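# Sort labelled cartons onto rack boards A and B

## Task

Place each carton on the rack board its label names (A is the upper board, B the lower one), resting flat on its bottom face and not stacked on another carton; the task fails if any carton falls or slides down more than a few centimetres.

## Robot and tools

ROBOT. Two six-joint arms, left_arm and right_arm, each on its own carriage on one shared floor track. left_rail carries left_arm and is always the one at larger y; right_rail carries right_arm. Each has a 140 mm parallel gripper. left_arm's fingers can fold: a part held near the palm may slip or be squeezed harder than asked, and a fingertip pushed into a surface folds with little sign of contact. Grip with the outer quarter of the pads. right_arm's fingers are rigid.

FRAME. All positions are in one table-fixed frame, in metres: z = 0 is the table top, +z up, +x the direction the arms face, +y to their left. The track runs along y at x = 0, with y = 0 at its middle; the table starts at x = 0.17. Each arm base sits at x = 0, y = its carriage's position_m, z = 0.04. end_effector_position is the point between the closed pads; the fingers point along the gripper's +z and close along its y. Reported hand poses can be a few cm off.

execute_actions. Argument "actions": a list holding one action (an empty list returns state plus all camera images and the scene number). "cameras": names (cam_low, cam_left_wrist, cam_right_wrist) or ["all"]. An action can have:
- "rows": 1 to 15 rows, each lasting one control step (1/30 s). Every row has 18 numbers in [-1, 1], one list covering both arms: left_arm's six joint offsets (shoulder pan, shoulder lift, elbow, wrist 1, wrist 2, wrist 3), then its gripper position, force_limit, speed; then the same nine for right_arm. Joint numbers are offsets from the Joint targets shown when the call began (not from the previous row); 1.0 equals 1.481 rad for pan and lift, 2.222 rad for the other four. Gripper position is absolute: +1 fully open (140 mm), about -0.8 pads touching, -1 closes until blocked. force_limit from -1 (soft, about 14 N) to +1 (about 58 N); speed from -1 (about 30 mm/s) to +1 (about 250 mm/s); both start at +1. To leave a gripper alone, resend its last three numbers.
- "steps": 1 to 450, at least the number of rows, default 15. After the last row the arms keep heading to that row's target.
- "left_rail" / "right_rail": position_m is an absolute y goal (left -0.8 to 1.5, right -1.5 to 0.8), speed_m_s 0.01 to 1, acceleration_factor 0.1 to 1; {"stop": true} brakes. Keep carriages at least 0.78 m apart. After sending a goal, run {"steps": n, "until": {"left_rail": {"position_status": ["!=", "moving"]}}} and let it arrive before placing its hand.
- "until": conditions on rail fields, using "=", "!=", "<", "<=", ">", ">="; or {"all": {"status": "ended"}} / {"any": {"status": "ended"}}.
Out-of-range values or unknown names reject the whole call.

move. "target": one 18-number row, or up to 15 rows, laid out as above; every row's joint offsets count from the same current Joint targets. Joints travel together to the target. "speed": rad/s of the fastest joint, 0.01 to 3.14, default 0.5, one value or one per target. "blend": rad of corner rounding between listed targets (0 = stop at each). "stop_force": N, 4 to 120, ends an arm's path when the wrist feels that much push; use slow speed for touches and omit it when lifting off something. "zero": with stop_force, re-zero the sensor first (default true). "blocking": false returns after about 0.5 s while the move runs; then only wait or stop may follow until it ends. The result adds a move: line (done, off_target, moving, held, fault; limits=held if steps were withheld).

wait: "seconds" 0 to 10; holds last commands. stop: brakes a running move (not rails). zoom_image: "camera" and "region" [x0, y0, x1, y1] in pixels of the latest full image, at most 504 by 504. zero_wrist_force: "arm" left_arm or right_arm. read_manual: licence texts only. finished_scene: "scene" 1 or 2, ends the scene irrevocably.

RESULTS. Joint positions and Joint velocities give, per arm, the rail (m, m/s) then six joints (rad, rad/s). Joint targets, same order, is what offsets count from. Gripper object_status: 0 moving, 1 blocked while opening, 2 blocked while closing (a grip), 3 reached goal or pads met. position_measured is in counts: 3 open, 75 about 100 mm, 139 about 60 mm, 200 about 20 mm, 230 pads together. To grip harder, raise force_limit and nudge position from -1 to -0.98. Wrist force/torque are in the gripper's own axes. Rail fields: position_m, position_status (moving, done, contact_stop, time_out, stopped, stopped_with_arm, stopped_for_other_arm, stopped_for_other_carriage), position_answer (taken/not_taken). "joint command not followed" means the clearance check altered that arm's targets.

CAUTIONS. About 150 N on any part of an arm, or joint contact torque at its limit (wrist joints only about 28 to 31 N m), stops the arm for 10 s; avoid pressing stiff arms past a contact. Never let the two arms, their grippers or carriages touch. Don't drop cartons, release them while moving, slam them or place anything off the table, on the track or on the strip beside it. Long outstretched holding or pushing heats motors and can lock an arm. Big moves need several calls; arms lag commands by about 0.2 s.

Each tool is called after ">>>" as name([rows], argument=value, ...), one row to a line, values as JSON.

## Session

>>> execute_actions(actions=[])

Scene clock: 0.00 s.
left_arm: end_effector_position=(+0.3563, +0.7786, +0.5790) position_measured=3 object_status=3 end_effector_quat_wxyz=(+0.000, +0.000, +1.000, +0.000) | right_arm: end_effector_position=(+0.3563, -0.6214, +0.5790) position_measured=3 object_status=3 end_effector_quat_wxyz=(+0.000, +0.000, +1.000, +0.000)
Joint positions: left_arm=[0.7 -0.281 -2.157 1.821 -1.235 -1.571 -0.28] | right_arm=[-0.7 -0.28 -2.157 1.821 -1.235 -1.571 -0.28]
Joint velocities: within noise
Joint torques (N m): no reading
Wrist force (N): no reading
Wrist torque (N m): no reading
Wrist force, peak (N): no reading
Joint targets: left_arm=[0.700 -0.281 -2.157 1.821 -1.235 -1.571 -0.280] | right_arm=[-0.700 -0.280 -2.157 1.821 -1.235 -1.571 -0.280]
Tool commands: left_gripper/position=+1.0 left_gripper/force_limit=+1.0 left_gripper/speed=+1.0 right_gripper/position=+1.0 right_gripper/force_limit=+1.0 right_gripper/speed=+1.0
left_rail: position_m=0.700 position_status=done
right_rail: position_m=-0.700 position_status=done

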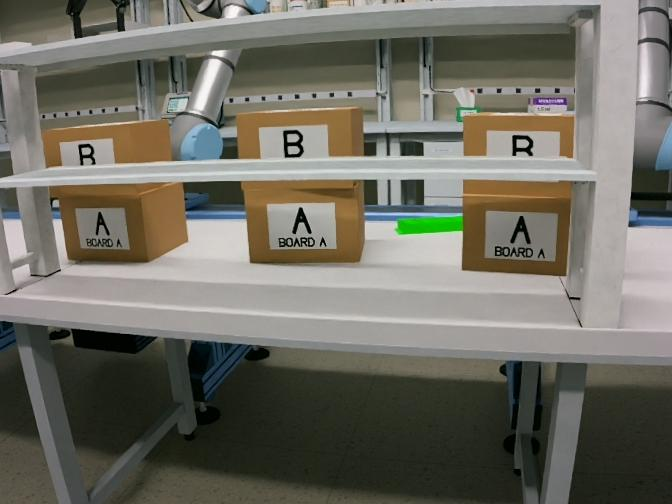

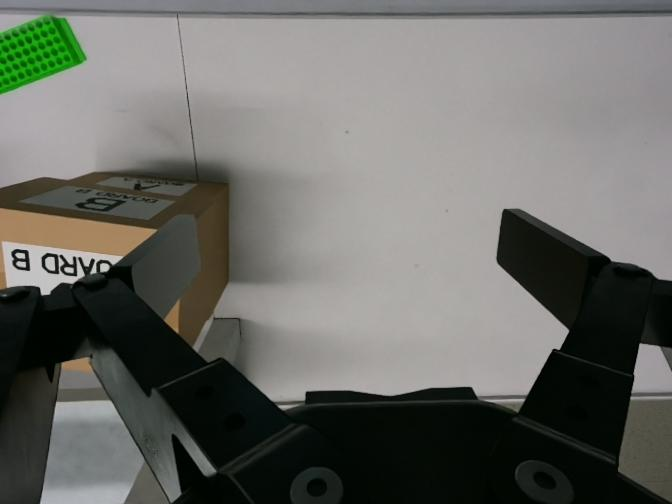

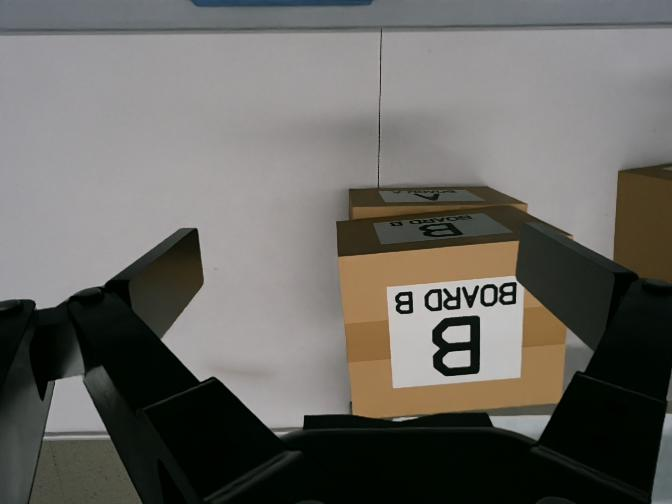

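>>> zoom_image(camera="cam_low", region=[0, 80, 380, 340])

>>> zoom_image(camera="cam_low", region=[380, 0, 672, 340])

>>> zoom_image(camera="cam_right_wrist", region=[300, 150, 672, 450])

>>> zoom_image(camera="cam_low", region=[0, 0, 380, 240])

Scaled by 1.326.

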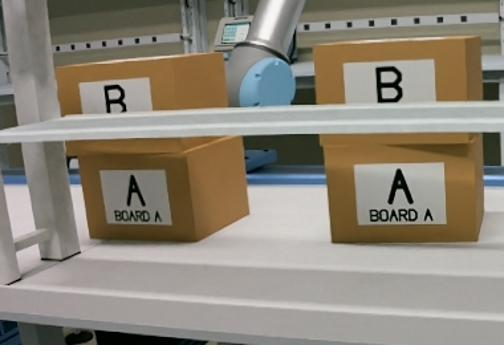

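Scaled by 1.482.

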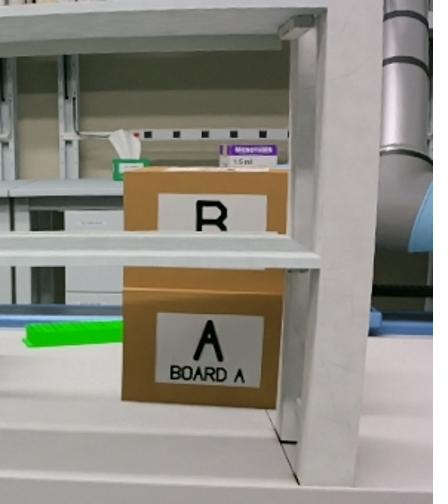

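Scaled by 1.355.

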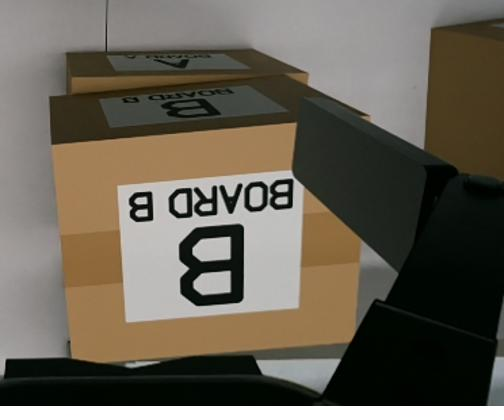

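Scaled by 1.326.

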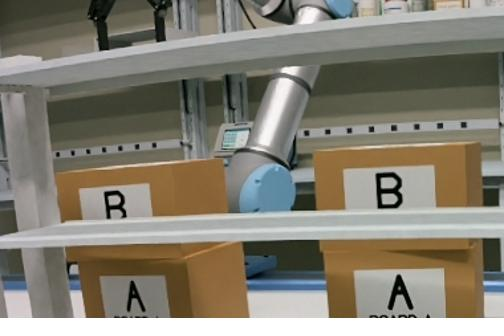

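>>> move(target=[0,0,0,-0.25,0,0,1,1,1,0,0,0,-0.25,0,0,1,1,1], speed=1, cameras=["cam_left_wrist","cam_right_wrist"])

>>> execute_actions([
  {"left_rail":{"position_m":0.85},"right_rail":{"position_m":0.0},"steps":200,"until":{"all":{"status":"ended"}}},
], cameras=["cam_left_wrist","cam_right_wrist"])

Scene clock: 107.67 s.
left_arm: end_effector_position=(+0.5115, +0.7339, +0.6934) position_measured=3 object_status=3 end_effector_quat_wxyz=(+0.263, +0.000, +0.962, -0.076) | right_arm: end_effector_position=(+0.5115, -0.6661, +0.6934) position_measured=3 object_status=3 end_effector_quat_wxyz=(+0.263, +0.000, +0.962, -0.076)
Joint positions: left_arm=[0.7 -0.28 -2.157 1.821 -1.79 -1.571 -0.28] | right_arm=[-0.7 -0.281 -2.157 1.821 -1.79 -1.571 -0.28]
Joint torques (N m): left_arm=[-1.57 2.63 -53.05 -9.84 0.07 -0.2] | right_arm=[-0.77 0.81 -44.45 -10.37 0.15 0.12]
Wrist force (N): left_arm=[0.0 0.8 -0.1] | right_arm=[0.9 0.1 0.6]
Wrist torque (N m): left_arm=[0.21 0.07 -0.09] | right_arm=[-0.10 -0.13 -0.23]
Wrist force, peak (N): left_arm=[-1.5 0.5 -0.6] | right_arm=[1.4 0.1 1.2]
Joint targets: left_arm=[0.700 -0.281 -2.157 1.821 -1.791 -1.571 -0.280] | right_arm=[-0.700 -0.280 -2.157 1.821 -1.791 -1.571 -0.280]
left_rail: position_m=0.700 position_status=done
right_rail: position_m=-0.700 position_status=done
move: done
camera_calibration:
cam_left_wrist: T_world_to_cam=[[0.0326049, 0.991042, -0.12951, -0.645136], [0.638812, 0.0789933, 0.765297, -0.919226], [0.768672, -0.107685, -0.630513, 0.305721], [0, 0, 0, 1]] pos_world=[0.373248, 0.744891, 0.812691]
cam_right_wrist: T_world_to_cam=[[0.0527691, 0.99092, -0.123664, 0.725801], [0.660594, 0.05823, 0.748481, -0.816316], [0.748886, -0.121188, -0.651523, 0.164027], [0, 0, 0, 1]] pos_world=[0.378117, -0.651798, 0.80762]
Images, in order (width x height): cam_left_wrist 672x504, cam_right_wrist 672x504.

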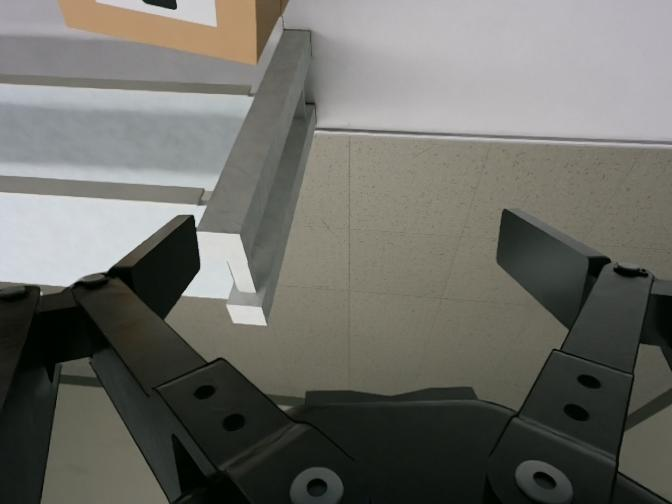

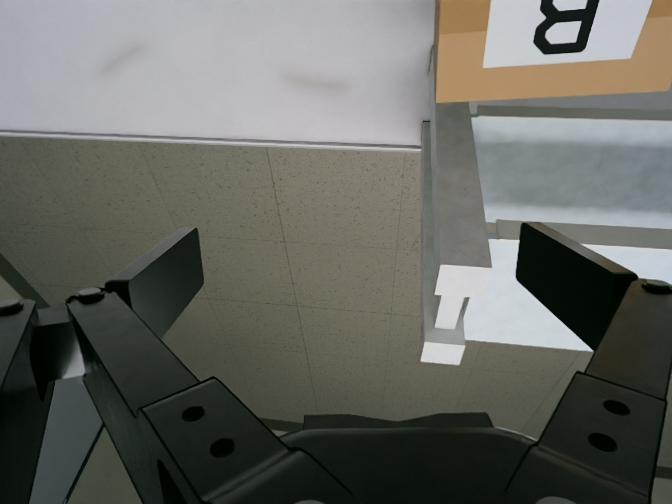

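Scene clock: 110.00 s.
left_arm: end_effector_position=(+0.5116, +0.8838, +0.6934) position_measured=3 object_status=3 end_effector_quat_wxyz=(+0.264, +0.000, +0.962, -0.076) | right_arm: end_effector_position=(+0.5116, +0.0338, +0.6934) position_measured=3 object_status=3 end_effector_quat_wxyz=(+0.264, +0.000, +0.962, -0.076)
Joint positions: left_arm=[0.85 -0.28 -2.157 1.821 -1.791 -1.571 -0.28] | right_arm=[0 -0.281 -2.157 1.821 -1.791 -1.571 -0.28]
Joint torques (N m): left_arm=[-1.86 2.52 -52.14 -8.93 0.19 -0.23] | right_arm=[-1.23 3 -44.13 -9.58 0.26 0.24]
Wrist force (N): left_arm=[0.4 0.8 0.1] | right_arm=[0.9 0.1 0.6]
Wrist torque (N m): left_arm=[0.20 0.00 -0.09] | right_arm=[-0.09 -0.13 -0.23]
Wrist force, peak (N): left_arm=[0.0 2.2 -0.3] | right_arm=[0.7 -1.7 1.2]
Joint targets: left_arm=[0.850 -0.281 -2.157 1.821 -1.791 -1.571 -0.280] | right_arm=[0.000 -0.280 -2.157 1.821 -1.791 -1.571 -0.280]
Tool commands: left_gripper/position=+1.0 left_gripper/force_limit=+1.0 left_gripper/speed=+1.0 right_gripper/position=+1.0 right_gripper/force_limit=+1.0 right_gripper/speed=+1.0
left_rail: position_m=0.850 position_status=done
right_rail: position_m=0.000 position_status=done
camera_calibration:
cam_left_wrist: T_world_to_cam=[[0.0326227, 0.991042, -0.129504, -0.793791], [0.638703, 0.0789924, 0.765388, -0.931184], [0.768761, -0.107684, -0.630405, 0.321815], [0, 0, 0, 1]] pos_world=[0.373247, 0.894891, 0.812791]
cam_right_wrist: T_world_to_cam=[[0.0527155, 0.990915, -0.123726, 0.0323209], [0.660444, 0.0583361, 0.748606, -0.857187], [0.749023, -0.121177, -0.651369, 0.248594], [0, 0, 0, 1]] pos_world=[0.378217, 0.0481016, 0.807621]
Images, in order (width x height): cam_left_wrist 672x504, cam_right_wrist 672x504.

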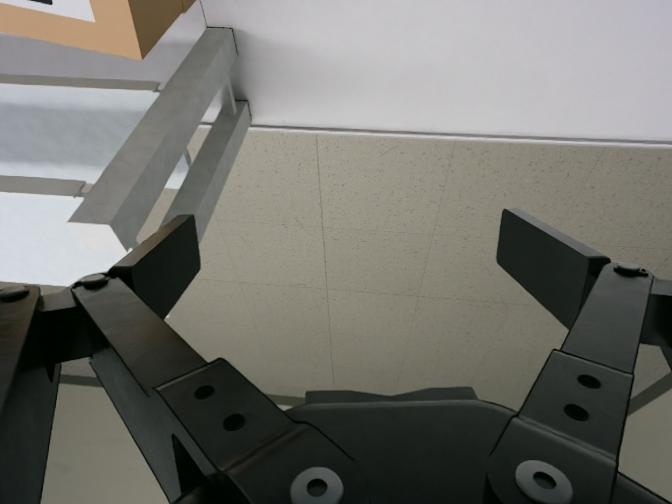

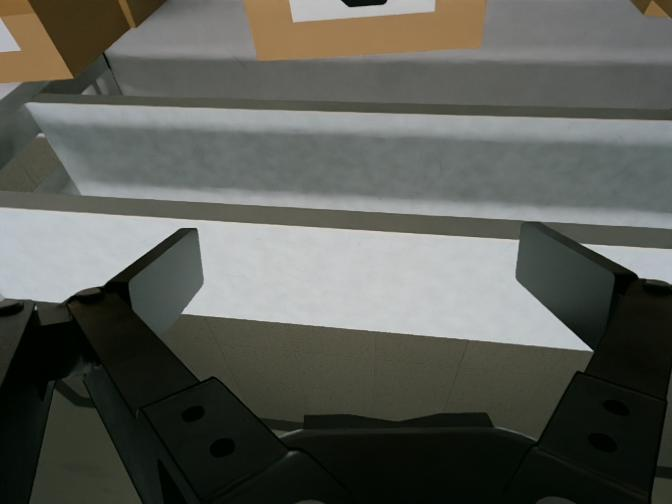

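>>> move(target=[0,0,0,0.25,0,0,1,1,1,0,0,0,0.25,0,0,1,1,1], speed=1.2, cameras=["cam_right_wrist"])

>>> execute_actions([
  {"left_rail":{"position_m":0.41},"right_rail":{"position_m":-0.56},"steps":200,"until":{"all":{"status":"ended"}}},
], cameras=["cam_left_wrist","cam_right_wrist"])

>>> zoom_image(camera="cam_right_wrist", region=[180, 150, 520, 450])

>>> zoom_image(camera="cam_left_wrist", region=[180, 150, 520, 450])

Scene clock: 132.07 s.
left_arm: end_effector_position=(+0.3564, +0.9286, +0.5790) position_measured=3 object_status=3 end_effector_quat_wxyz=(+0.000, +0.000, +1.000, +0.000) | right_arm: end_effector_position=(+0.3564, +0.0786, +0.5790) position_measured=3 object_status=3 end_effector_quat_wxyz=(+0.000, +0.000, +1.000, +0.000)
Joint positions: left_arm=[0.85 -0.281 -2.157 1.821 -1.235 -1.571 -0.28] | right_arm=[0 -0.28 -2.157 1.821 -1.235 -1.571 -0.28]
Joint torques (N m): left_arm=[-1.3 2.82 -49.95 -0.26 0.12 0.04] | right_arm=[-0.83 3.4 -43.4 -0.48 0.16 0.4]
Wrist force (N): left_arm=[0.2 0.1 -0.5] | right_arm=[0.2 0.0 -0.2]
Wrist torque (N m): left_arm=[0.02 -0.04 0.00] | right_arm=[0.01 -0.05 0.00]
Wrist force, peak (N): left_arm=[1.3 0.5 1.0] | right_arm=[1.8 0.2 1.3]
Joint targets: left_arm=[0.850 -0.281 -2.157 1.821 -1.235 -1.571 -0.280] | right_arm=[0.000 -0.280 -2.157 1.821 -1.235 -1.571 -0.280]
left_rail: position_m=0.850 position_status=done
right_rail: position_m=0.000 position_status=done
move: done
camera_calibration:
cam_right_wrist: T_world_to_cam=[[0.0223362, 0.999669, 0.0127578, -0.0868968], [0.950384, -0.0251919, 0.310057, -0.514502], [0.310276, 0.00519931, -0.950632, 0.615571], [0, 0, 0, 1]] pos_world=[0.299918, 0.0707062, 0.745815]
Images, in order (width x height): cam_right_wrist 672x504.

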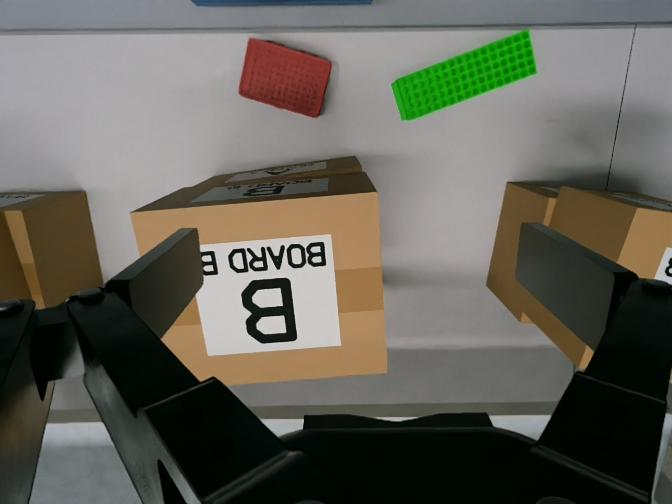

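Scene clock: 134.17 s.
left_arm: end_effector_position=(+0.3563, +0.6334, +0.5790) position_measured=3 object_status=3 end_effector_quat_wxyz=(+0.000, +0.000, +1.000, +0.000) | right_arm: end_effector_position=(+0.3563, -0.4814, +0.5790) position_measured=3 object_status=3 end_effector_quat_wxyz=(+0.000, +0.000, +1.000, +0.000)
Joint positions: left_arm=[0.555 -0.281 -2.157 1.821 -1.235 -1.571 -0.28] | right_arm=[-0.56 -0.28 -2.157 1.821 -1.235 -1.571 -0.28]
Joint torques (N m): left_arm=[-1.57 2.89 -51.22 -0.78 -0.21 -0.39] | right_arm=[-1.31 3.8 -43.11 -0.8 0.11 0.37]
Wrist force (N): left_arm=[0.1 -0.1 0.1] | right_arm=[0.0 -0.1 0.3]
Wrist torque (N m): left_arm=[-0.02 -0.01 0.00] | right_arm=[-0.03 0.00 0.00]
Wrist force, peak (N): left_arm=[0.4 -5.2 0.0] | right_arm=[0.2 2.4 0.0]
Joint targets: left_arm=[0.555 -0.281 -2.157 1.821 -1.235 -1.571 -0.280] | right_arm=[-0.560 -0.280 -2.157 1.821 -1.235 -1.571 -0.280]
Tool commands: left_gripper/position=+1.0 left_gripper/force_limit=+1.0 left_gripper/speed=+1.0 right_gripper/position=+1.0 right_gripper/force_limit=+1.0 right_gripper/speed=+1.0
left_rail: position_m=0.555 position_status=stopped_for_other_carriage position_answer=taken
right_rail: position_m=-0.560 position_status=done
camera_calibration:
cam_left_wrist: T_world_to_cam=[[0.00214105, 0.999833, 0.0181292, -0.635607], [0.941022, -0.00814831, 0.338248, -0.529878], [0.338339, 0.0163358, -0.940882, 0.596603], [0, 0, 0, 1]] pos_world=[0.298133, 0.621437, 0.752087]
cam_right_wrist: T_world_to_cam=[[0.0224336, 0.999667, 0.0127834, 0.47287], [0.95045, -0.0252913, 0.309847, -0.528489], [0.310067, 0.00519896, -0.950701, 0.6185], [0, 0, 0, 1]] pos_world=[0.299918, -0.489294, 0.745714]
Images, in order (width x height): cam_left_wrist 672x504, cam_right_wrist 672x504.

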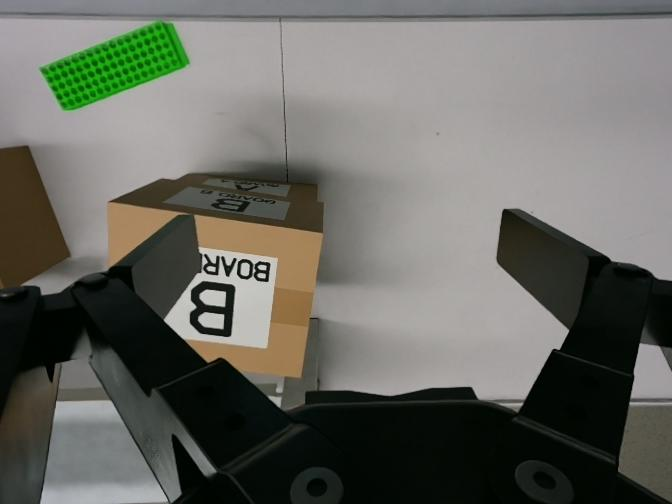

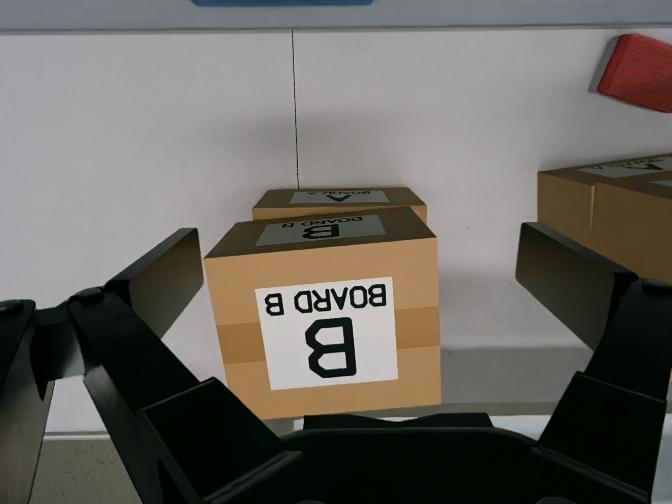

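Scaled by 1.482.

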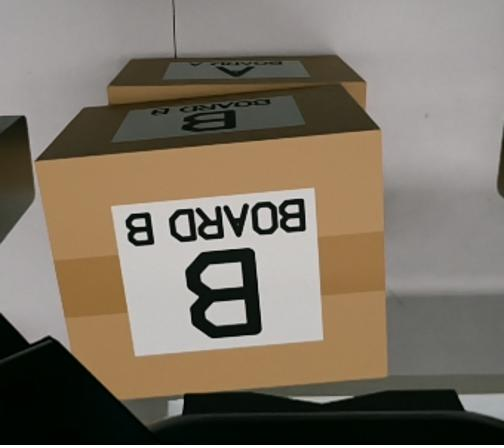

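Scaled by 1.482.

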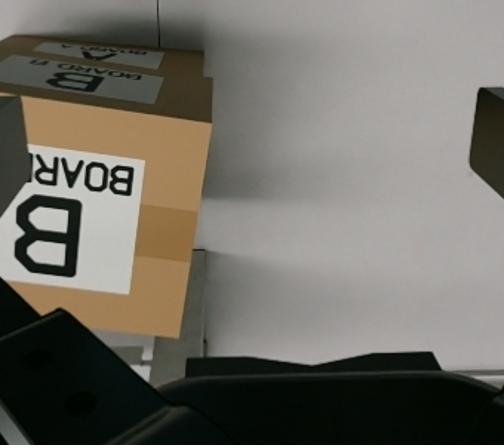

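>>> execute_actions([
  {"left_rail":{"position_m":0.258},"right_rail":{"position_m":-1.242},"steps":200,"until":{"all":{"status":"ended"}}},
])

>>> move(target=[-0.8906,0.1735,-0.032,0.6233,0.8515,-0.5809,-1,0,0,0.761,0.1735,-0.032,0.6233,1,0.8329,-1,0,0], speed=1, cameras=["all"])

Scene clock: 233.60 s.
left_arm: end_effector_position=(+0.3563, +0.3366, +0.5790) position_measured=3 object_status=3 end_effector_quat_wxyz=(+0.000, +0.000, +1.000, +0.000) | right_arm: end_effector_position=(+0.3563, -1.1634, +0.5790) position_measured=3 object_status=3 end_effector_quat_wxyz=(+0.000, +0.000, +1.000, +0.000)
Joint positions: left_arm=[0.258 -0.281 -2.157 1.821 -1.235 -1.571 -0.28] | right_arm=[-1.242 -0.28 -2.157 1.821 -1.235 -1.571 -0.28]
Joint torques (N m): left_arm=[-1.47 1.8 -50.48 -2.05 -0.03 -0.07] | right_arm=[-2.1 2.32 -43.72 -1.91 0.19 0.53]
Wrist force (N): left_arm=[0.1 0.1 -0.3] | right_arm=[0.5 0.0 0.2]
Wrist torque (N m): left_arm=[0.02 -0.01 0.00] | right_arm=[0.00 -0.10 0.00]
Wrist force, peak (N): left_arm=[-0.3 1.6 -0.2] | right_arm=[0.2 1.5 0.4]
Joint targets: left_arm=[0.258 -0.281 -2.157 1.821 -1.235 -1.571 -0.280] | right_arm=[-1.242 -0.280 -2.157 1.821 -1.235 -1.571 -0.280]
Tool commands: left_gripper/position=+1.0 left_gripper/force_limit=+1.0 left_gripper/speed=+1.0 right_gripper/position=+1.0 right_gripper/force_limit=+1.0 right_gripper/speed=+1.0
left_rail: position_m=0.258 position_status=done
right_rail: position_m=-1.242 position_status=done

Scene clock: 236.57 s.
left_arm: end_effector_position=(+0.4834, -0.2308, +0.7661) position_measured=233 object_status=3 end_effector_quat_wxyz=(+0.580, +0.579, +0.405, +0.405) | right_arm: end_effector_position=(+0.0466, -0.5175, +0.7661) position_measured=233 object_status=3 end_effector_quat_wxyz=(+0.704, -0.704, -0.069, +0.069)
Joint positions: left_arm=[0.258 -1.6 -1.9 1.75 0.15 0.321 -1.571] | right_arm=[-1.242 0.847 -1.9 1.75 0.15 0.651 1.57]
Joint torques (N m): left_arm=[-14.89 2.95 -61.36 1.86 1.91 -3.06] | right_arm=[9.79 -7.9 -50.78 1.58 3.32 2.88]
Wrist force (N): left_arm=[0.0 -0.3 -0.2] | right_arm=[0.3 1.2 0.9]
Wrist torque (N m): left_arm=[0.03 0.12 -0.23] | right_arm=[-0.43 -0.23 -0.51]
Wrist force, peak (N): left_arm=[-3.1 -0.3 -1.6] | right_arm=[0.6 -4.3 -0.7]
Joint targets: left_arm=[0.258 -1.600 -1.900 1.750 0.150 0.321 -1.571] | right_arm=[-1.242 0.847 -1.900 1.750 0.150 0.651 1.570]
left_rail: position_m=0.258 position_status=done
right_rail: position_m=-1.242 position_status=done
move: done
camera_calibration:
cam_left_wrist: T_world_to_cam=[[-0.0176706, 0.00477478, 0.999832, -0.747334], [-0.640217, -0.768156, -0.00764652, 0.134181], [0.767991, -0.640244, 0.0166307, -0.349001], [0, 0, 0, 1]] pos_world=[0.340729, -0.116806, 0.754039]
cam_right_wrist: T_world_to_cam=[[-0.0185012, -0.0166788, -0.99969, 0.765161], [-0.872109, -0.488708, 0.0242936, -0.229135], [-0.488962, 0.872288, -0.00550406, 0.654458], [0, 0, 0, 1]] pos_world=[0.134331, -0.670094, 0.774092]

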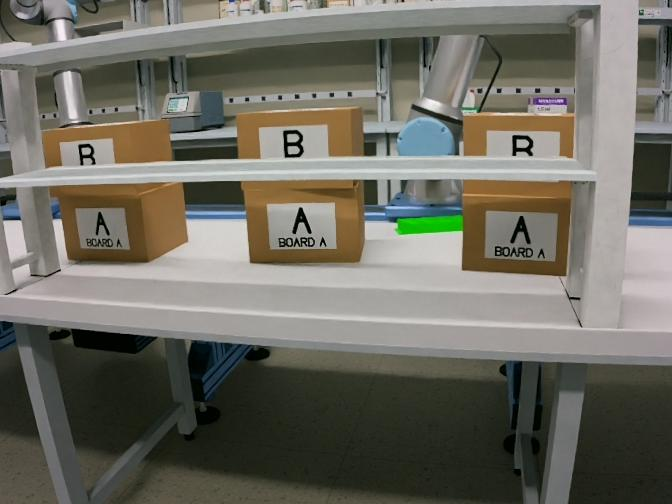

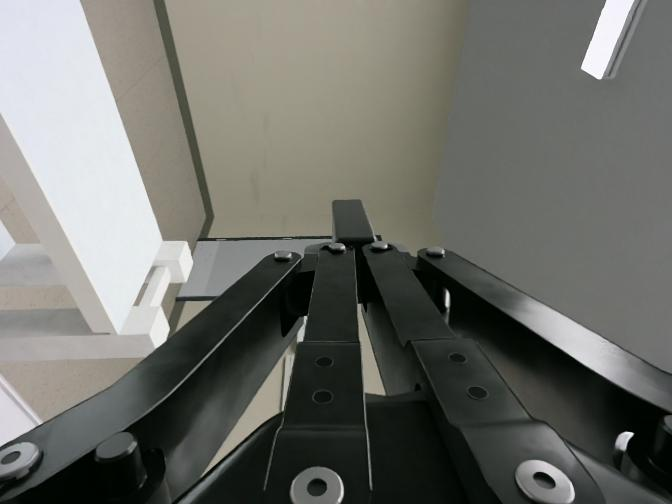

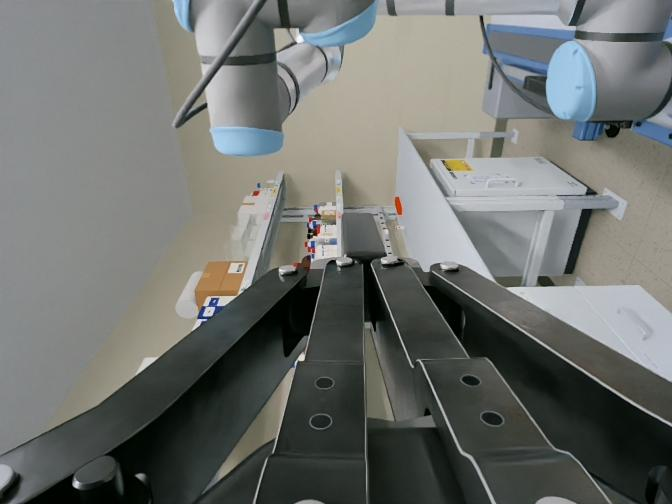

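>>> move([
  [0,0.1311,0.1311,-0.2184,0,0,-1,0,0,0,0.1375,0.1274,-0.2191,0.6382,0,-1,0,0],
  [0,0.3096,0.2427,-0.4491,0,0,-1,0,0,0,0.315,0.2384,-0.4483,0.6382,0,-1,0,0],
], speed=0.6, cameras=["all"])

Scene clock: 253.17 s.
left_arm: end_effector_position=(+0.4807, -0.3210, +0.2799) position_measured=233 object_status=3 end_effector_quat_wxyz=(+0.580, +0.579, +0.405, +0.405) | right_arm: end_effector_position=(+0.4962, -0.6636, +0.2798) position_measured=233 object_status=3 end_effector_quat_wxyz=(+0.579, -0.579, +0.406, -0.406)
Joint positions: left_arm=[0.258 -1.6 -1.441 2.289 -0.848 0.321 -1.571] | right_arm=[-1.242 0.847 -1.433 2.279 -0.846 2.069 1.57]
Joint torques (N m): left_arm=[-4.28 -27.79 -23.49 -4.1 -1.84 -2.45] | right_arm=[-13.39 -37.35 -21.11 -7.38 3.07 2.78]
Wrist force (N): left_arm=[0.1 0.2 -0.3] | right_arm=[-0.3 1.2 1.1]
Wrist torque (N m): left_arm=[0.09 0.07 -0.22] | right_arm=[-0.45 -0.11 -0.50]
Wrist force, peak (N): left_arm=[0.6 2.7 -0.4] | right_arm=[0.0 4.2 0.5]
Joint targets: left_arm=[0.258 -1.600 -1.441 2.289 -0.848 0.321 -1.571] | right_arm=[-1.242 0.847 -1.433 2.280 -0.846 2.069 1.570]
left_rail: position_m=0.258 position_status=done
right_rail: position_m=-1.242 position_status=done
move: done
camera_calibration:
cam_left_wrist: T_world_to_cam=[[-0.0175917, 0.00471755, 0.999834, -0.26087], [-0.640434, -0.767975, -0.00764463, 0.059698], [0.767812, -0.640462, 0.0165313, -0.396562], [0, 0, 0, 1]] pos_world=[0.338128, -0.206906, 0.267838]
cam_right_wrist: T_world_to_cam=[[-0.0195603, 0.0159255, -0.999682, 0.306937], [-0.615625, 0.787656, 0.0245935, 0.823124], [0.787797, 0.61591, -0.00560264, 0.195504], [0, 0, 0, 1]] pos_world=[0.358722, -0.77364, 0.287691]

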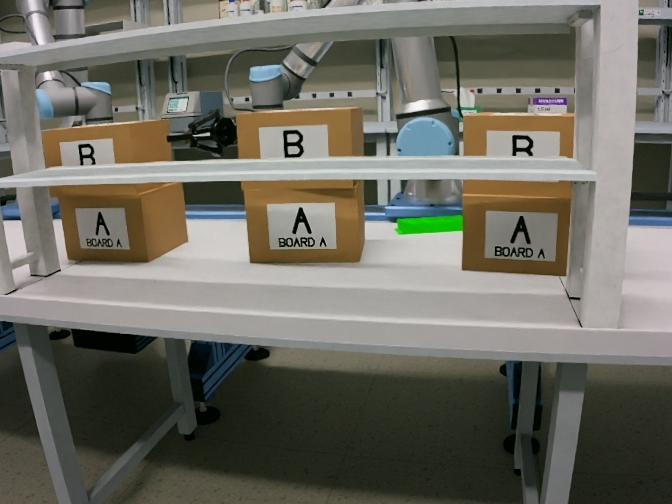

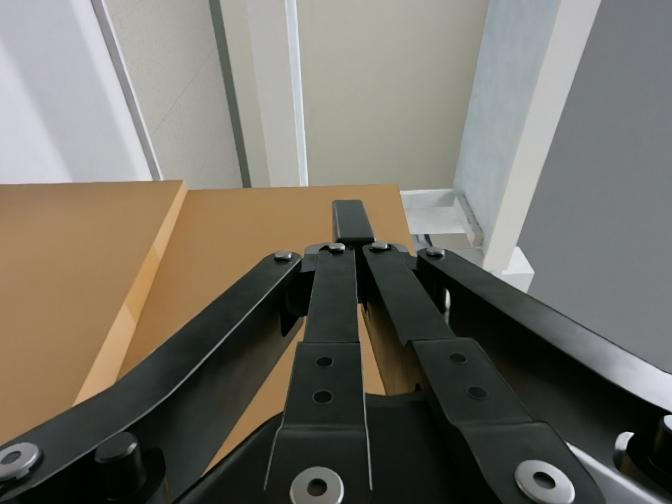

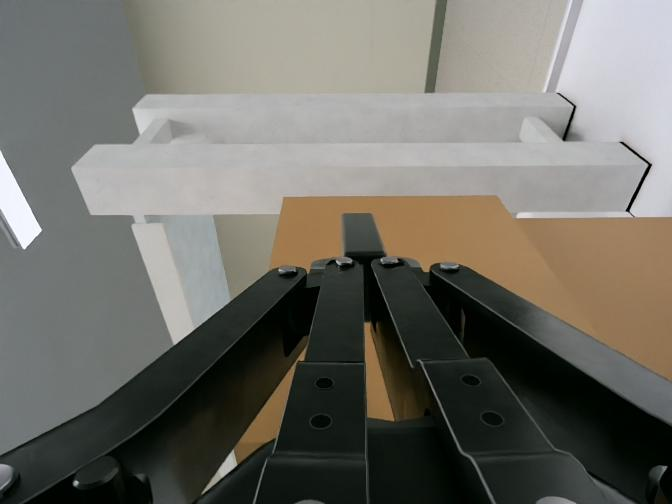

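>>> move(target=[0.0029,0.0657,-0.0564,0.0125,0.0014,0,-1,0,0,0.0596,0.0648,-0.0562,0.0127,0.0396,0,-1,0,0], speed=0.03, stop_force=25, cameras=["all"])

Scene clock: 269.27 s.
left_arm: end_effector_position=(+0.4809, -0.3551, +0.2806) position_measured=233 object_status=3 end_effector_quat_wxyz=(+0.579, +0.579, +0.406, +0.405) | right_arm: end_effector_position=(+0.4978, -0.6302, +0.2805) position_measured=233 object_status=3 end_effector_quat_wxyz=(+0.579, -0.579, +0.406, -0.406)
Joint positions: left_arm=[0.258 -1.598 -1.394 2.228 -0.834 0.323 -1.571] | right_arm=[-1.242 0.889 -1.387 2.219 -0.833 2.112 1.57]
Joint torques (N m): left_arm=[-23.2 -64.39 -29.47 -5.15 5.89 -2.08] | right_arm=[-2.3 -58.51 -26.32 -6.84 -12.65 2.54]
Wrist force (N): left_arm=[19.7 11.6 -13.5] | right_arm=[21.8 -3.9 -4.6]
Wrist torque (N m): left_arm=[-0.33 0.69 -0.38] | right_arm=[-0.05 0.31 -0.38]
Wrist force, peak (N): left_arm=[29.4 14.9 -18.6] | right_arm=[30.5 -3.2 -8.1]
Joint targets: left_arm=[0.258 -1.598 -1.394 2.228 -0.834 0.323 -1.571] | right_arm=[-1.242 0.889 -1.387 2.219 -0.833 2.112 1.570]
left_rail: position_m=0.258 position_status=done
right_rail: position_m=-1.242 position_status=done
move: contact (left_arm, right_arm); left_arm: the elbow is farthest, 0.064 rad from its target; right_arm: the elbow is farthest, 0.064 rad from its target
camera_calibration:
cam_left_wrist: T_world_to_cam=[[-0.0175956, 0.00470382, 0.999834, -0.261408], [-0.639834, -0.768475, -0.00764474, 0.0331799], [0.768312, -0.639862, 0.0165314, -0.41858], [0, 0, 0, 1]] pos_world=[0.33823, -0.241106, 0.268538]
cam_right_wrist: T_world_to_cam=[[-0.0194637, 0.0161273, -0.99968, 0.30725], [-0.615627, 0.78765, 0.024693, 0.797674], [0.787797, 0.615911, -0.00540213, 0.173558], [0, 0, 0, 1]] pos_world=[0.360322, -0.740139, 0.288393]

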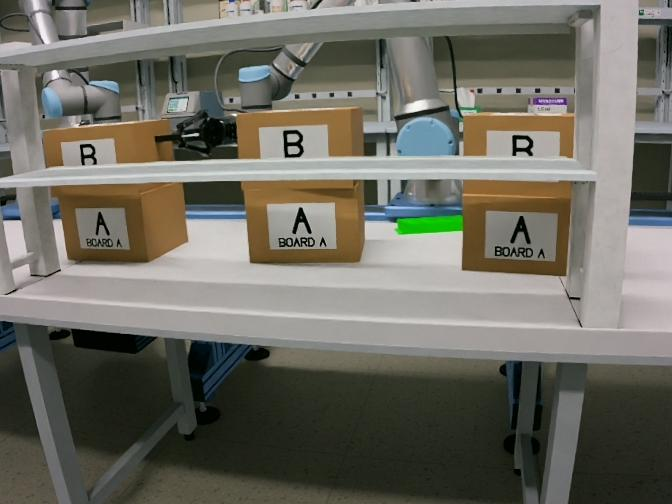

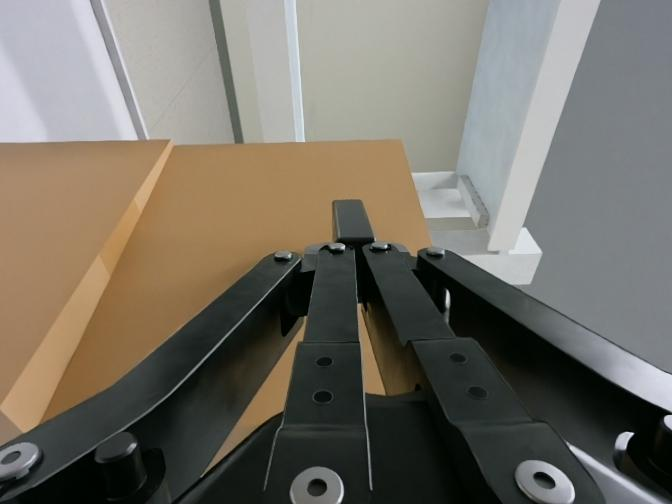

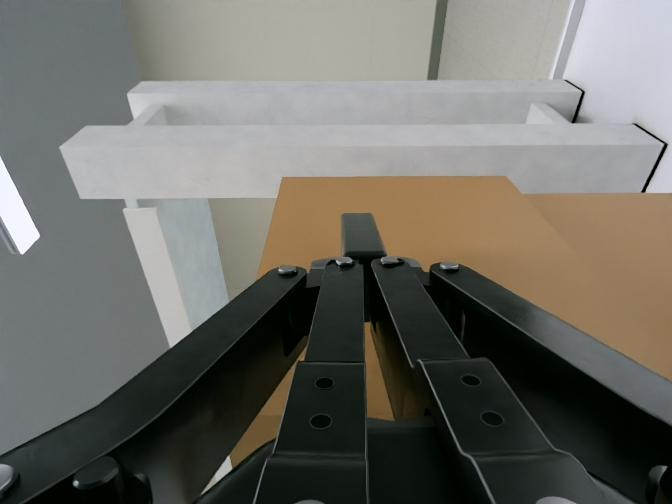

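>>> move([
  [0,-0.0321,0.0276,-0.0063,0,0,-1,0,0,-0.0284,-0.0314,0.0275,-0.0059,-0.0194,0,-1,0,0],
  [-0.0311,-0.1917,-0.0949,0.2227,-0.0212,0,-1,0,0,0.0306,-0.1954,-0.0915,0.2222,0.0198,0,-1,0,0],
], speed=[0.2,0.6])

>>> execute_actions([
  {"left_rail":{"position_m":0.749},"right_rail":{"position_m":-0.751},"steps":200,"until":{"all":{"status":"ended"}}},
])

Scene clock: 310.20 s.
left_arm: end_effector_position=(+0.4593, -0.3434, +0.5197) position_measured=233 object_status=3 end_effector_quat_wxyz=(+0.579, +0.579, +0.406, +0.406) | right_arm: end_effector_position=(+0.4617, -0.6403, +0.5194) position_measured=233 object_status=3 end_effector_quat_wxyz=(+0.579, -0.580, +0.405, -0.406)
Joint positions: left_arm=[0.258 -1.644 -1.677 2.017 -0.34 0.276 -1.571] | right_arm=[-1.242 0.935 -1.676 2.016 -0.339 2.156 1.57]
Joint torques (N m): left_arm=[-13.99 -56.92 -57.41 1.57 -2.32 -2.41] | right_arm=[12.42 -49.57 -49.42 0.54 3.59 2.62]
Wrist force (N): left_arm=[0.1 -0.3 0.3] | right_arm=[0.3 3.8 1.7]
Wrist torque (N m): left_arm=[0.03 0.08 -0.22] | right_arm=[0.17 -0.19 -0.48]
Wrist force, peak (N): left_arm=[20.4 12.6 -13.4] | right_arm=[22.4 -3.4 -4.8]
Joint targets: left_arm=[0.258 -1.644 -1.678 2.017 -0.339 0.276 -1.571] | right_arm=[-1.242 0.935 -1.676 2.016 -0.339 2.156 1.570]
left_rail: position_m=0.258 position_status=done
right_rail: position_m=-1.242 position_status=done
move: done

Scene clock: 312.20 s.
left_arm: end_effector_position=(+0.4593, +0.1476, +0.5198) position_measured=233 object_status=3 end_effector_quat_wxyz=(+0.579, +0.579, +0.406, +0.406) | right_arm: end_effector_position=(+0.4616, -0.1493, +0.5195) position_measured=233 object_status=3 end_effector_quat_wxyz=(+0.579, -0.580, +0.405, -0.406)
Joint positions: left_arm=[0.749 -1.644 -1.678 2.017 -0.339 0.275 -1.571] | right_arm=[-0.751 0.935 -1.676 2.016 -0.339 2.156 1.57]
Joint torques (N m): left_arm=[6.55 -21.2 -48.56 0.2 -1.23 -2.29] | right_arm=[3.21 -29.9 -40.54 0.26 -1.77 2.58]
Wrist force (N): left_arm=[0.2 0.4 0.0] | right_arm=[-0.2 3.6 1.7]
Wrist torque (N m): left_arm=[0.15 0.06 -0.22] | right_arm=[0.16 -0.08 -0.48]
Wrist force, peak (N): left_arm=[1.6 -0.1 -0.6] | right_arm=[-1.1 3.8 2.1]
Joint targets: left_arm=[0.749 -1.644 -1.678 2.017 -0.339 0.276 -1.571] | right_arm=[-0.751 0.935 -1.676 2.016 -0.339 2.156 1.570]
Tool commands: left_gripper/position=-1.0 left_gripper/force_limit=+0.0 left_gripper/speed=+0.0 right_gripper/position=-1.0 right_gripper/force_limit=+0.0 right_gripper/speed=+0.0
left_rail: position_m=0.749 position_status=done
right_rail: position_m=-0.751 position_status=done

>>> execute_actions([
  {"left_rail":{"position_m":0.764},"right_rail":{"position_m":-0.781},"steps":200,"until":{"all":{"status":"ended"}}},
])

>>> move(target=[0,0.1753,0.1097,-0.2266,0,0,-1,0,0,0,0.175,0.1095,-0.2265,0,0,-1,0,0], speed=0.4, cameras=["all"])

Scene clock: 320.90 s.
left_arm: end_effector_position=(+0.4593, +0.1626, +0.5198) position_measured=233 object_status=3 end_effector_quat_wxyz=(+0.579, +0.579, +0.406, +0.406) | right_arm: end_effector_position=(+0.4616, -0.1793, +0.5195) position_measured=233 object_status=3 end_effector_quat_wxyz=(+0.579, -0.580, +0.405, -0.406)
Joint positions: left_arm=[0.764 -1.644 -1.677 2.017 -0.339 0.276 -1.571] | right_arm=[-0.781 0.935 -1.676 2.016 -0.339 2.156 1.57]
Joint torques (N m): left_arm=[9.84 -30.37 -37.85 -1.22 1.4 -2.41] | right_arm=[-12.89 -41.57 -36.9 -1.78 -1.88 2.41]
Wrist force (N): left_arm=[0.0 0.1 -0.1] | right_arm=[0.1 3.6 1.5]
Wrist torque (N m): left_arm=[0.11 0.10 -0.22] | right_arm=[0.12 -0.14 -0.48]
Wrist force, peak (N): left_arm=[1.3 -0.6 -0.3] | right_arm=[-2.4 3.7 2.3]
Joint targets: left_arm=[0.764 -1.644 -1.678 2.017 -0.339 0.276 -1.571] | right_arm=[-0.781 0.935 -1.676 2.016 -0.339 2.156 1.570]
Tool commands: left_gripper/position=-1.0 left_gripper/force_limit=+0.0 left_gripper/speed=+0.0 right_gripper/position=-1.0 right_gripper/force_limit=+0.0 right_gripper/speed=+0.0
left_rail: position_m=0.764 position_status=done
right_rail: position_m=-0.781 position_status=done

Scene clock: 322.77 s.
left_arm: end_effector_position=(+0.4593, +0.1626, +0.2798) position_measured=233 object_status=3 end_effector_quat_wxyz=(+0.579, +0.579, +0.406, +0.406) | right_arm: end_effector_position=(+0.4617, -0.1792, +0.2799) position_measured=233 object_status=3 end_effector_quat_wxyz=(+0.579, -0.579, +0.405, -0.406)
Joint positions: left_arm=[0.764 -1.644 -1.418 2.261 -0.843 0.276 -1.571] | right_arm=[-0.781 0.935 -1.417 2.259 -0.842 2.156 1.57]
Joint torques (N m): left_arm=[10.15 -26.57 -20.81 -3.53 1.61 -2.24] | right_arm=[-13.53 -38.1 -21.95 -7.04 -2.25 2.66]
Wrist force (N): left_arm=[-0.2 0.0 -0.3] | right_arm=[-0.6 3.8 1.8]
Wrist torque (N m): left_arm=[0.06 0.14 -0.21] | right_arm=[0.14 -0.03 -0.50]
Wrist force, peak (N): left_arm=[0.6 -2.2 -0.3] | right_arm=[-0.8 5.8 1.0]
Joint targets: left_arm=[0.764 -1.644 -1.418 2.261 -0.843 0.276 -1.571] | right_arm=[-0.781 0.935 -1.417 2.259 -0.842 2.156 1.570]
left_rail: position_m=0.764 position_status=done
right_rail: position_m=-0.781 position_status=done
move: done
camera_calibration:
cam_left_wrist: T_world_to_cam=[[-0.0176119, 0.00482597, 0.999833, -0.263455], [-0.639018, -0.769155, -0.00754366, 0.416892], [0.76899, -0.639044, 0.0166301, -0.0710943], [0, 0, 0, 1]] pos_world=[0.316432, 0.276493, 0.267739]
cam_right_wrist: T_world_to_cam=[[-0.0195018, 0.015962, -0.999682, 0.298744], [-0.616635, 0.786865, 0.0245933, 0.420573], [0.787008, 0.616918, -0.00550255, -0.0751602], [0, 0, 0, 1]] pos_world=[0.324318, -0.289335, 0.287892]

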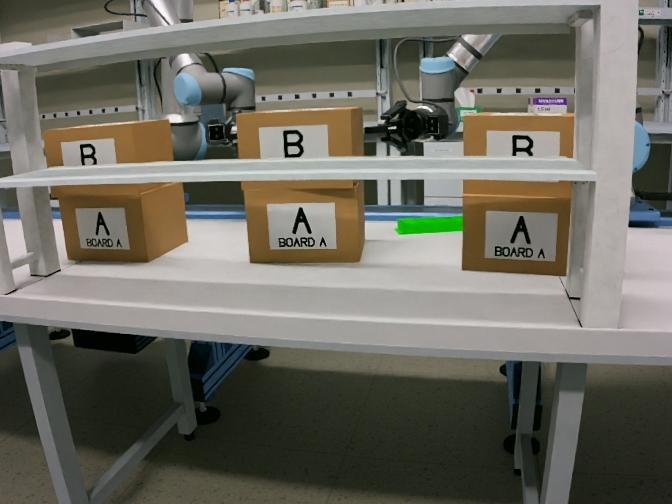

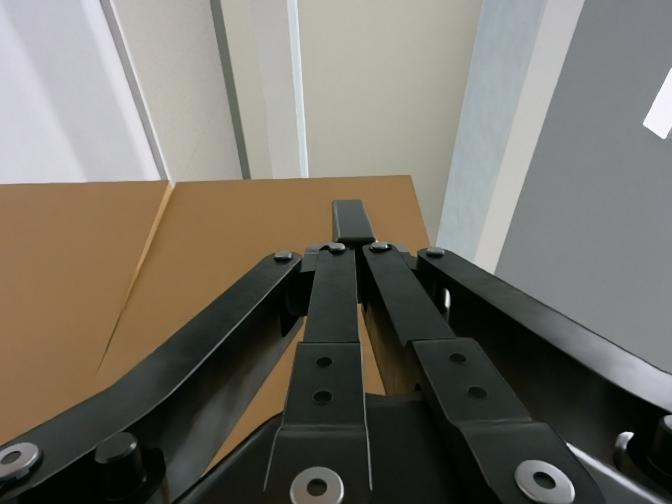

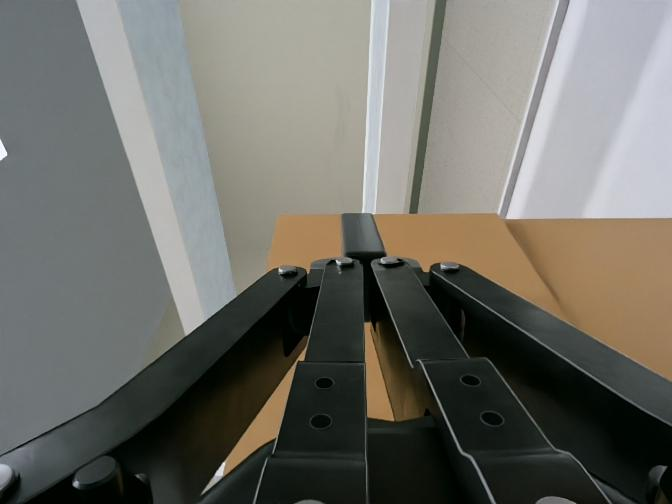

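>>> move(target=[0.0055,0.0564,-0.0494,0.0118,0.0036,0,-1,0,0,0.0449,0.0567,-0.0492,0.0114,0.0303,0,-1,0,0], speed=0.03, stop_force=30)

Scene clock: 332.97 s.
left_arm: end_effector_position=(+0.4592, +0.1312, +0.2803) position_measured=233 object_status=3 end_effector_quat_wxyz=(+0.579, +0.579, +0.406, +0.406) | right_arm: end_effector_position=(+0.4630, -0.1477, +0.2802) position_measured=233 object_status=3 end_effector_quat_wxyz=(+0.579, -0.579, +0.405, -0.406)
Joint positions: left_arm=[0.764 -1.639 -1.374 2.203 -0.829 0.28 -1.571] | right_arm=[-0.781 0.97 -1.372 2.201 -0.829 2.192 1.57]
Joint torques (N m): left_arm=[-25.22 -63.46 -29.84 -5.48 11.21 -1.86] | right_arm=[-4.69 -54.59 -27.18 -6.2 -14.47 2.55]
Wrist force (N): left_arm=[23.5 13.3 -10.6] | right_arm=[25.1 -7.4 -10.2]
Wrist torque (N m): left_arm=[-0.26 0.88 -0.39] | right_arm=[0.51 0.38 -0.28]
Wrist force, peak (N): left_arm=[32.8 15.6 -17.5] | right_arm=[33.4 -7.6 -16.6]
Joint targets: left_arm=[0.764 -1.639 -1.374 2.203 -0.829 0.280 -1.571] | right_arm=[-0.781 0.970 -1.372 2.201 -0.829 2.192 1.570]
left_rail: position_m=0.764 position_status=done
right_rail: position_m=-0.781 position_status=done
move: contact (left_arm, right_arm); left_arm: the elbow is farthest, 0.052 rad from its target; right_arm: the elbow is farthest, 0.051 rad from its target

>>> move([
  [0,-0.0409,-0.018,0.0453,0.0006,0,-1,0,0,0.003,-0.0409,-0.0182,0.0455,0.0019,0,-1,0,0],
  [0,-0.0799,-0.0362,0.0895,0.0006,0,-1,0,0,0.003,-0.0798,-0.0364,0.0896,0.0019,0,-1,0,0],
], speed=0.1, blend=[0.02,0], cameras=["all"])

Scene clock: 373.20 s.
left_arm: end_effector_position=(+0.4588, +0.1267, +0.3314) position_measured=233 object_status=3 end_effector_quat_wxyz=(+0.579, +0.579, +0.406, +0.405) | right_arm: end_effector_position=(+0.4643, -0.1485, +0.3218) position_measured=233 object_status=3 end_effector_quat_wxyz=(+0.576, -0.578, +0.409, -0.409)
Joint positions: left_arm=[0.764 -1.639 -1.44 2.16 -0.72 0.281 -1.571] | right_arm=[-0.781 0.974 -1.427 2.166 -0.737 2.207 1.57]
Joint torques (N m): left_arm=[-17.89 -66.63 -56.14 -3.96 13.59 -2.82] | right_arm=[18.59 -50.26 -59.05 -7.55 -6.18 0.2]
Wrist force (N): left_arm=[41.3 -9.0 -15.1] | right_arm=[42.5 16.6 -11.0]
Wrist torque (N m): left_arm=[0.29 1.46 -0.03] | right_arm=[-0.18 0.80 -0.56]
Wrist force, peak (N): left_arm=[74.2 -9.8 -26.5] | right_arm=[76.0 15.9 -22.0]
Joint targets: left_arm=[0.764 -1.639 -1.440 2.160 -0.720 0.281 -1.571] | right_arm=[-0.781 0.974 -1.427 2.166 -0.737 2.207 1.570]
Tool commands: left_gripper/position=-1.0 left_gripper/force_limit=+0.0 left_gripper/speed=+0.0 right_gripper/position=-1.0 right_gripper/force_limit=+0.003922 right_gripper/speed=+0.003922
TORQUE FAULT: the external load on joint 6 (wrist 2) of the right arm reached its load limit, and that arm stopped for 10 seconds. A torque fault puts only its own arm into a fault stop. That arm's remaining commands of this call were not run. Before the stop ended, the hold on joint 6 (wrist 2) of that arm was turned back by 0.6 degrees, the way its load pushed it. That arm's target is now where it stood when the stop ended, not its last command. That arm keeps its grip as last carried out and accepts commands again: back off and push less far. That arm stops again whenever a joint's load reaches its limit.
left_rail: position_m=0.764 position_status=done
right_rail: position_m=-0.781 position_status=done
move: fault (right_arm), off_target (left_arm; braked at the fault stop of right_arm); path passed 0 of 2 targets; left_arm: the wrist 1 is farthest, 0.090 rad from its target; right_arm: the wrist 1 is farthest, 0.107 rad from its target
camera_calibration:
cam_left_wrist: T_world_to_cam=[[-0.0175953, 0.0047063, 0.999834, -0.314858], [-0.639942, -0.768385, -0.00764498, 0.389628], [0.768222, -0.63997, 0.0165317, -0.094023], [0, 0, 0, 1]] pos_world=[0.31603, 0.240694, 0.319338]
cam_right_wrist: T_world_to_cam=[[-0.0205345, 0.0145201, -0.999684, 0.340392], [-0.606734, 0.794542, 0.0240034, 0.393709], [0.794639, 0.607035, -0.00750569, -0.100287], [0, 0, 0, 1]] pos_world=[0.325559, -0.256883, 0.330082]

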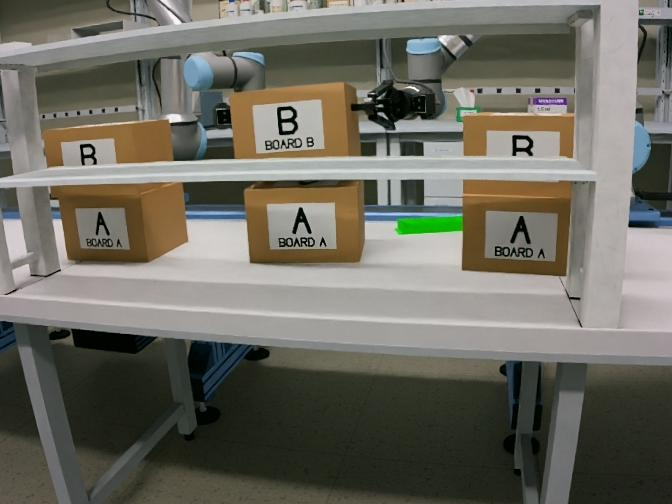

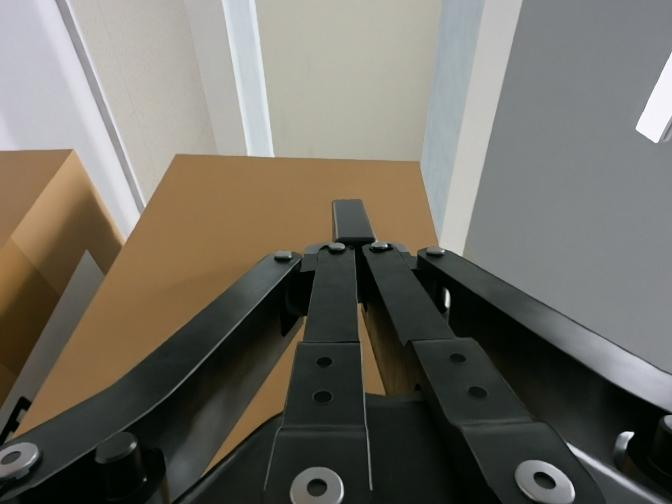

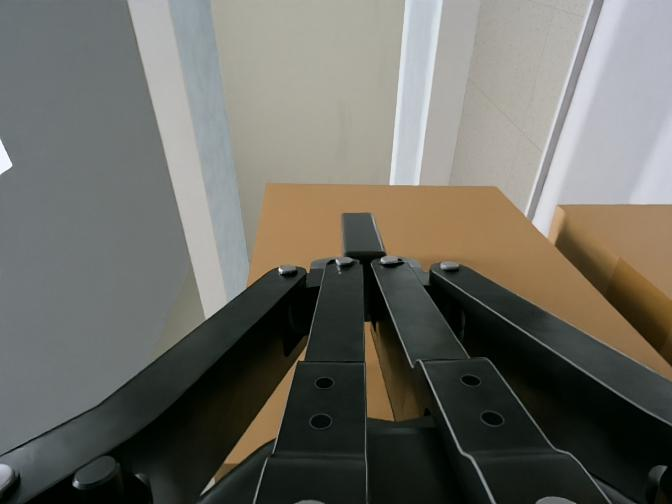

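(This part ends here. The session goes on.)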